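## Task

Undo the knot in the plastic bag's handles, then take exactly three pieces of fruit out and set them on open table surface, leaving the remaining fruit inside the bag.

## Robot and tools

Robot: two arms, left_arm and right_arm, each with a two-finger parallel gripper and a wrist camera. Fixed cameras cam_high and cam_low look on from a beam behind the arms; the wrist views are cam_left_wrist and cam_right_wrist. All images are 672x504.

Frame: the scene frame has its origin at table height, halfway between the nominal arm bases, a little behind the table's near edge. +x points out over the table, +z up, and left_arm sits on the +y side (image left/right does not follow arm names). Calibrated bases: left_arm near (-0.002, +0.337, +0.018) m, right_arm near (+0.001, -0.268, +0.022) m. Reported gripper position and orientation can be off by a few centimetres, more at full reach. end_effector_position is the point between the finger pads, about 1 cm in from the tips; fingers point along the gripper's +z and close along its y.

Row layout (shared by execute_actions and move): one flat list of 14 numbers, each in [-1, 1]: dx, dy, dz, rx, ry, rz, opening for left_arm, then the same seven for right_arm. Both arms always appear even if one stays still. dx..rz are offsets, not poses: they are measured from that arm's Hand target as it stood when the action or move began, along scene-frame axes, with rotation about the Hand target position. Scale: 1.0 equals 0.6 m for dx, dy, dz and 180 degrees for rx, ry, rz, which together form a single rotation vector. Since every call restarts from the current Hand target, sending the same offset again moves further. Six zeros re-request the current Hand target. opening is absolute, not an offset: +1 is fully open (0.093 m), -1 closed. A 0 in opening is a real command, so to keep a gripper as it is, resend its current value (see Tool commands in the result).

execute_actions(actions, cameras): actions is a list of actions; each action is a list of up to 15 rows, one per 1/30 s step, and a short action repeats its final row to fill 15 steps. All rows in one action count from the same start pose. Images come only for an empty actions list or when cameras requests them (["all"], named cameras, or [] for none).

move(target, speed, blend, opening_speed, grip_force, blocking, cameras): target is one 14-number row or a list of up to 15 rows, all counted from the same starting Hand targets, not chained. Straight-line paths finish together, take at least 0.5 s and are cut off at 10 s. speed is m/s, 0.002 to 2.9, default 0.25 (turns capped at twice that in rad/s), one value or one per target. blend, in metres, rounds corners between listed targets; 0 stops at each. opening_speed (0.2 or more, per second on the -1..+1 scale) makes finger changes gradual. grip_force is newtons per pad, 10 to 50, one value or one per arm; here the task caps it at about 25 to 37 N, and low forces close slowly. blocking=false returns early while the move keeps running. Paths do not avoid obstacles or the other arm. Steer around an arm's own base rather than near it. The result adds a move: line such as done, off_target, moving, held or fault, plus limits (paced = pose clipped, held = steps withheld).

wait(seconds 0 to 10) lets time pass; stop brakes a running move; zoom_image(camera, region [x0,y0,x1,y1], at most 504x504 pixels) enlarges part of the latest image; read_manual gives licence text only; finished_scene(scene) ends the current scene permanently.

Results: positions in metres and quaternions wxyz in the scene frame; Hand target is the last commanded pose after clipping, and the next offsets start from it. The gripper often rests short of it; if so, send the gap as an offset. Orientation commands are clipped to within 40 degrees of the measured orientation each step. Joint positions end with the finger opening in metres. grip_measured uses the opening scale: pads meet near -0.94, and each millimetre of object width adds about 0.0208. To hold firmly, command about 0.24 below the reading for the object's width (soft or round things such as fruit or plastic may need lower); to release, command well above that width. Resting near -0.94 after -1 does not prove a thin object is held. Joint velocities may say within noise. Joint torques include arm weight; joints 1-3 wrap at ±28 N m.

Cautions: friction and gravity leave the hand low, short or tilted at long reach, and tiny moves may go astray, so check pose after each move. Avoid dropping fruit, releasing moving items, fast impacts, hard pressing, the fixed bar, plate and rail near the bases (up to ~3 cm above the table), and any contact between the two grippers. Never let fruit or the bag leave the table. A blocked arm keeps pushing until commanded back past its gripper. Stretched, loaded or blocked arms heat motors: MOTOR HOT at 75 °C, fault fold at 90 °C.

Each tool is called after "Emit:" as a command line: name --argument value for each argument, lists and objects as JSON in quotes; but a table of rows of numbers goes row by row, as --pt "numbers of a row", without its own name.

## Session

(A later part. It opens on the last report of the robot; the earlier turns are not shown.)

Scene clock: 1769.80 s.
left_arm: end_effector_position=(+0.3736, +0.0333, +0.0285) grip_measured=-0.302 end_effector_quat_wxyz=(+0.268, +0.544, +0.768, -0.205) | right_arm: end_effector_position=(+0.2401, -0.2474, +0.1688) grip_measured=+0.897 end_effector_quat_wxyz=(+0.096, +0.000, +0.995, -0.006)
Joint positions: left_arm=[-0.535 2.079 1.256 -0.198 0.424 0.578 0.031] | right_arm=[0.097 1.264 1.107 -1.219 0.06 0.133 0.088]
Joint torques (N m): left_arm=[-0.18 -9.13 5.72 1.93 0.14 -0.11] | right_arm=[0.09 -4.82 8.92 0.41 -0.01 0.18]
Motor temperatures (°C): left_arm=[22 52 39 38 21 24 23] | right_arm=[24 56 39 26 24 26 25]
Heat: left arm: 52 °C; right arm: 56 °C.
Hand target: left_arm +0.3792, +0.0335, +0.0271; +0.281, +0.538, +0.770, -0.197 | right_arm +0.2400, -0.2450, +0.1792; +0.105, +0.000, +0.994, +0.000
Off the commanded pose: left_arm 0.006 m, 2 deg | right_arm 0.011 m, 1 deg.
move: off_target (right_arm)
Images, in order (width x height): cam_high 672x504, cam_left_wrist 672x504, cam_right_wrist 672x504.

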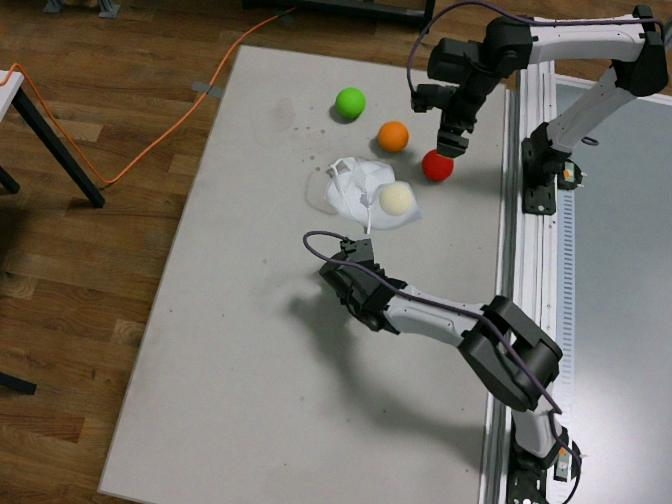

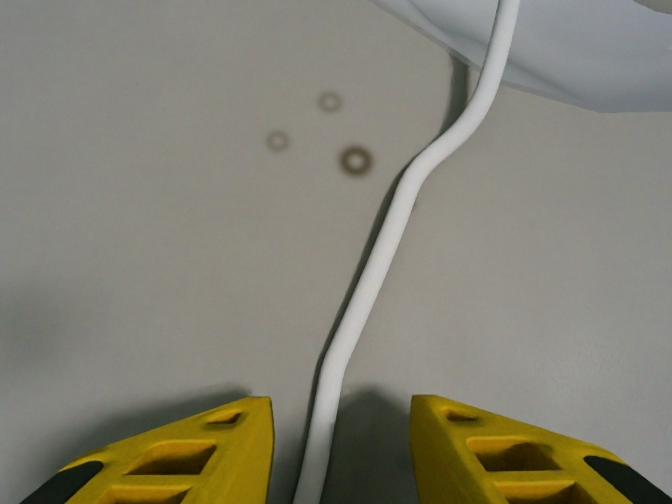

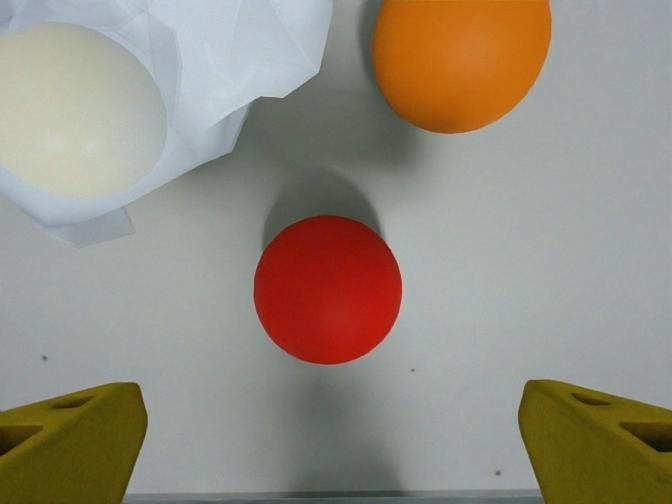

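Emit:
move --pt "0 0 0.15 0 0 0 -0.3 0 0 0.05 0 0 0 0.9" --pt "-0.15 0.2 0.28 0 0 0 -0.3 -0.05 0 0.15 0 0 0 0.9" --speed '[0.1,0.2]' --blend '[0.02,0]' --cameras '["cam_high","cam_left_wrist","cam_right_wrist"]'

Emit:
zoom_image --camera "cam_high" --region '[300, 70, 480, 250]'

Scene clock: 1776.00 s.
left_arm: end_effector_position=(+0.3019, +0.1507, +0.1998) grip_measured=-0.302 end_effector_quat_wxyz=(+0.299, +0.535, +0.769, -0.183) | right_arm: end_effector_position=(+0.2142, -0.2468, +0.2611) grip_measured=+0.897 end_effector_quat_wxyz=(+0.127, +0.000, +0.992, +0.002)
Joint positions: left_arm=[-0.333 1.419 1.178 -0.79 0.489 0.749 0.031] | right_arm=[0.126 1.208 1.439 -1.547 0.06 0.159 0.088]
Joint torques (N m): left_arm=[0.2 -5.89 6.58 1 0.68 0.17] | right_arm=[0.64 -3.34 8.1 0.51 0.03 0.22]
Motor temperatures (°C): left_arm=[22 50 39 38 22 24 22] | right_arm=[24 55 39 26 24 26 25]
Heat: left arm: 50 °C; right arm: 55 °C.
Hand target: left_arm +0.2892, +0.1535, +0.1950; +0.281, +0.538, +0.770, -0.197 | right_arm +0.2100, -0.2450, +0.2691; +0.105, +0.000, +0.994, +0.000
Off the commanded pose: left_arm 0.014 m, 3 deg | right_arm 0.009 m, 3 deg.
joint sent to its limit (right arm) — joint 4 (wrist pitch), lower limit. The joint targets are off in orientation, not in position.
move: off_target (left_arm, right_arm)
Images, in order (width x height): cam_high 672x504, cam_left_wrist 672x504, cam_right_wrist 672x504.

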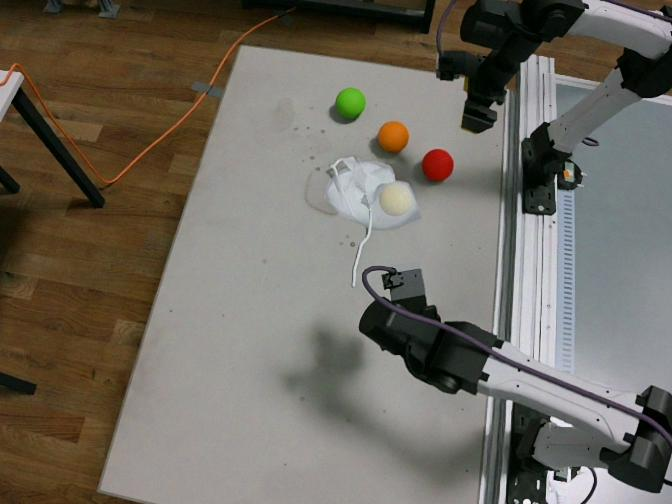

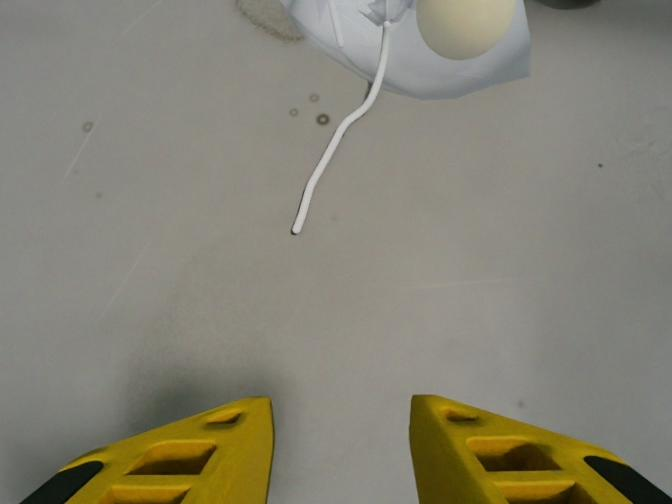

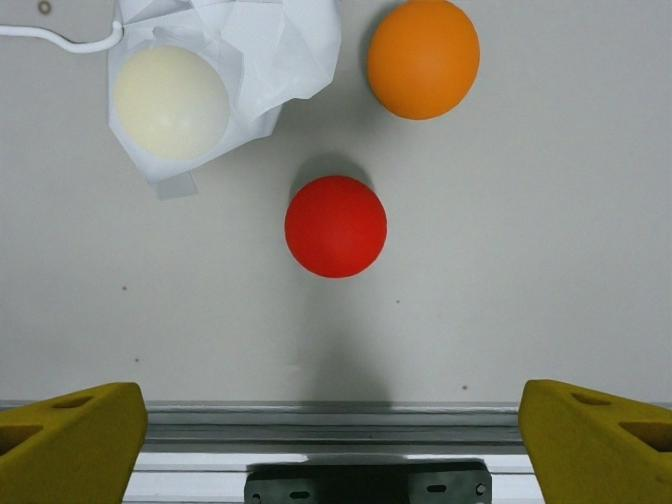

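Scaled by 2.800 from the camera's 672x504 image, which has a finer 960x720 frame.

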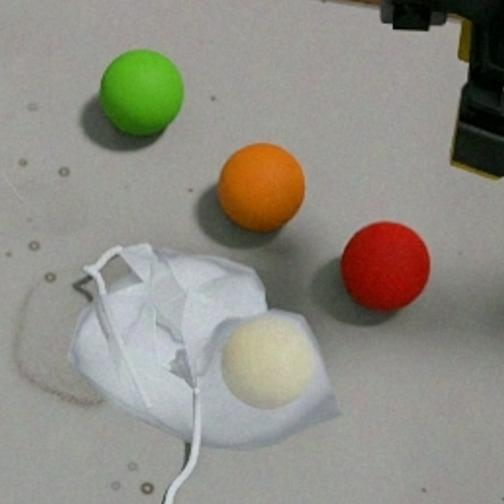

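Emit:
finished_scene --scene 1

The scene is finished: the task was done.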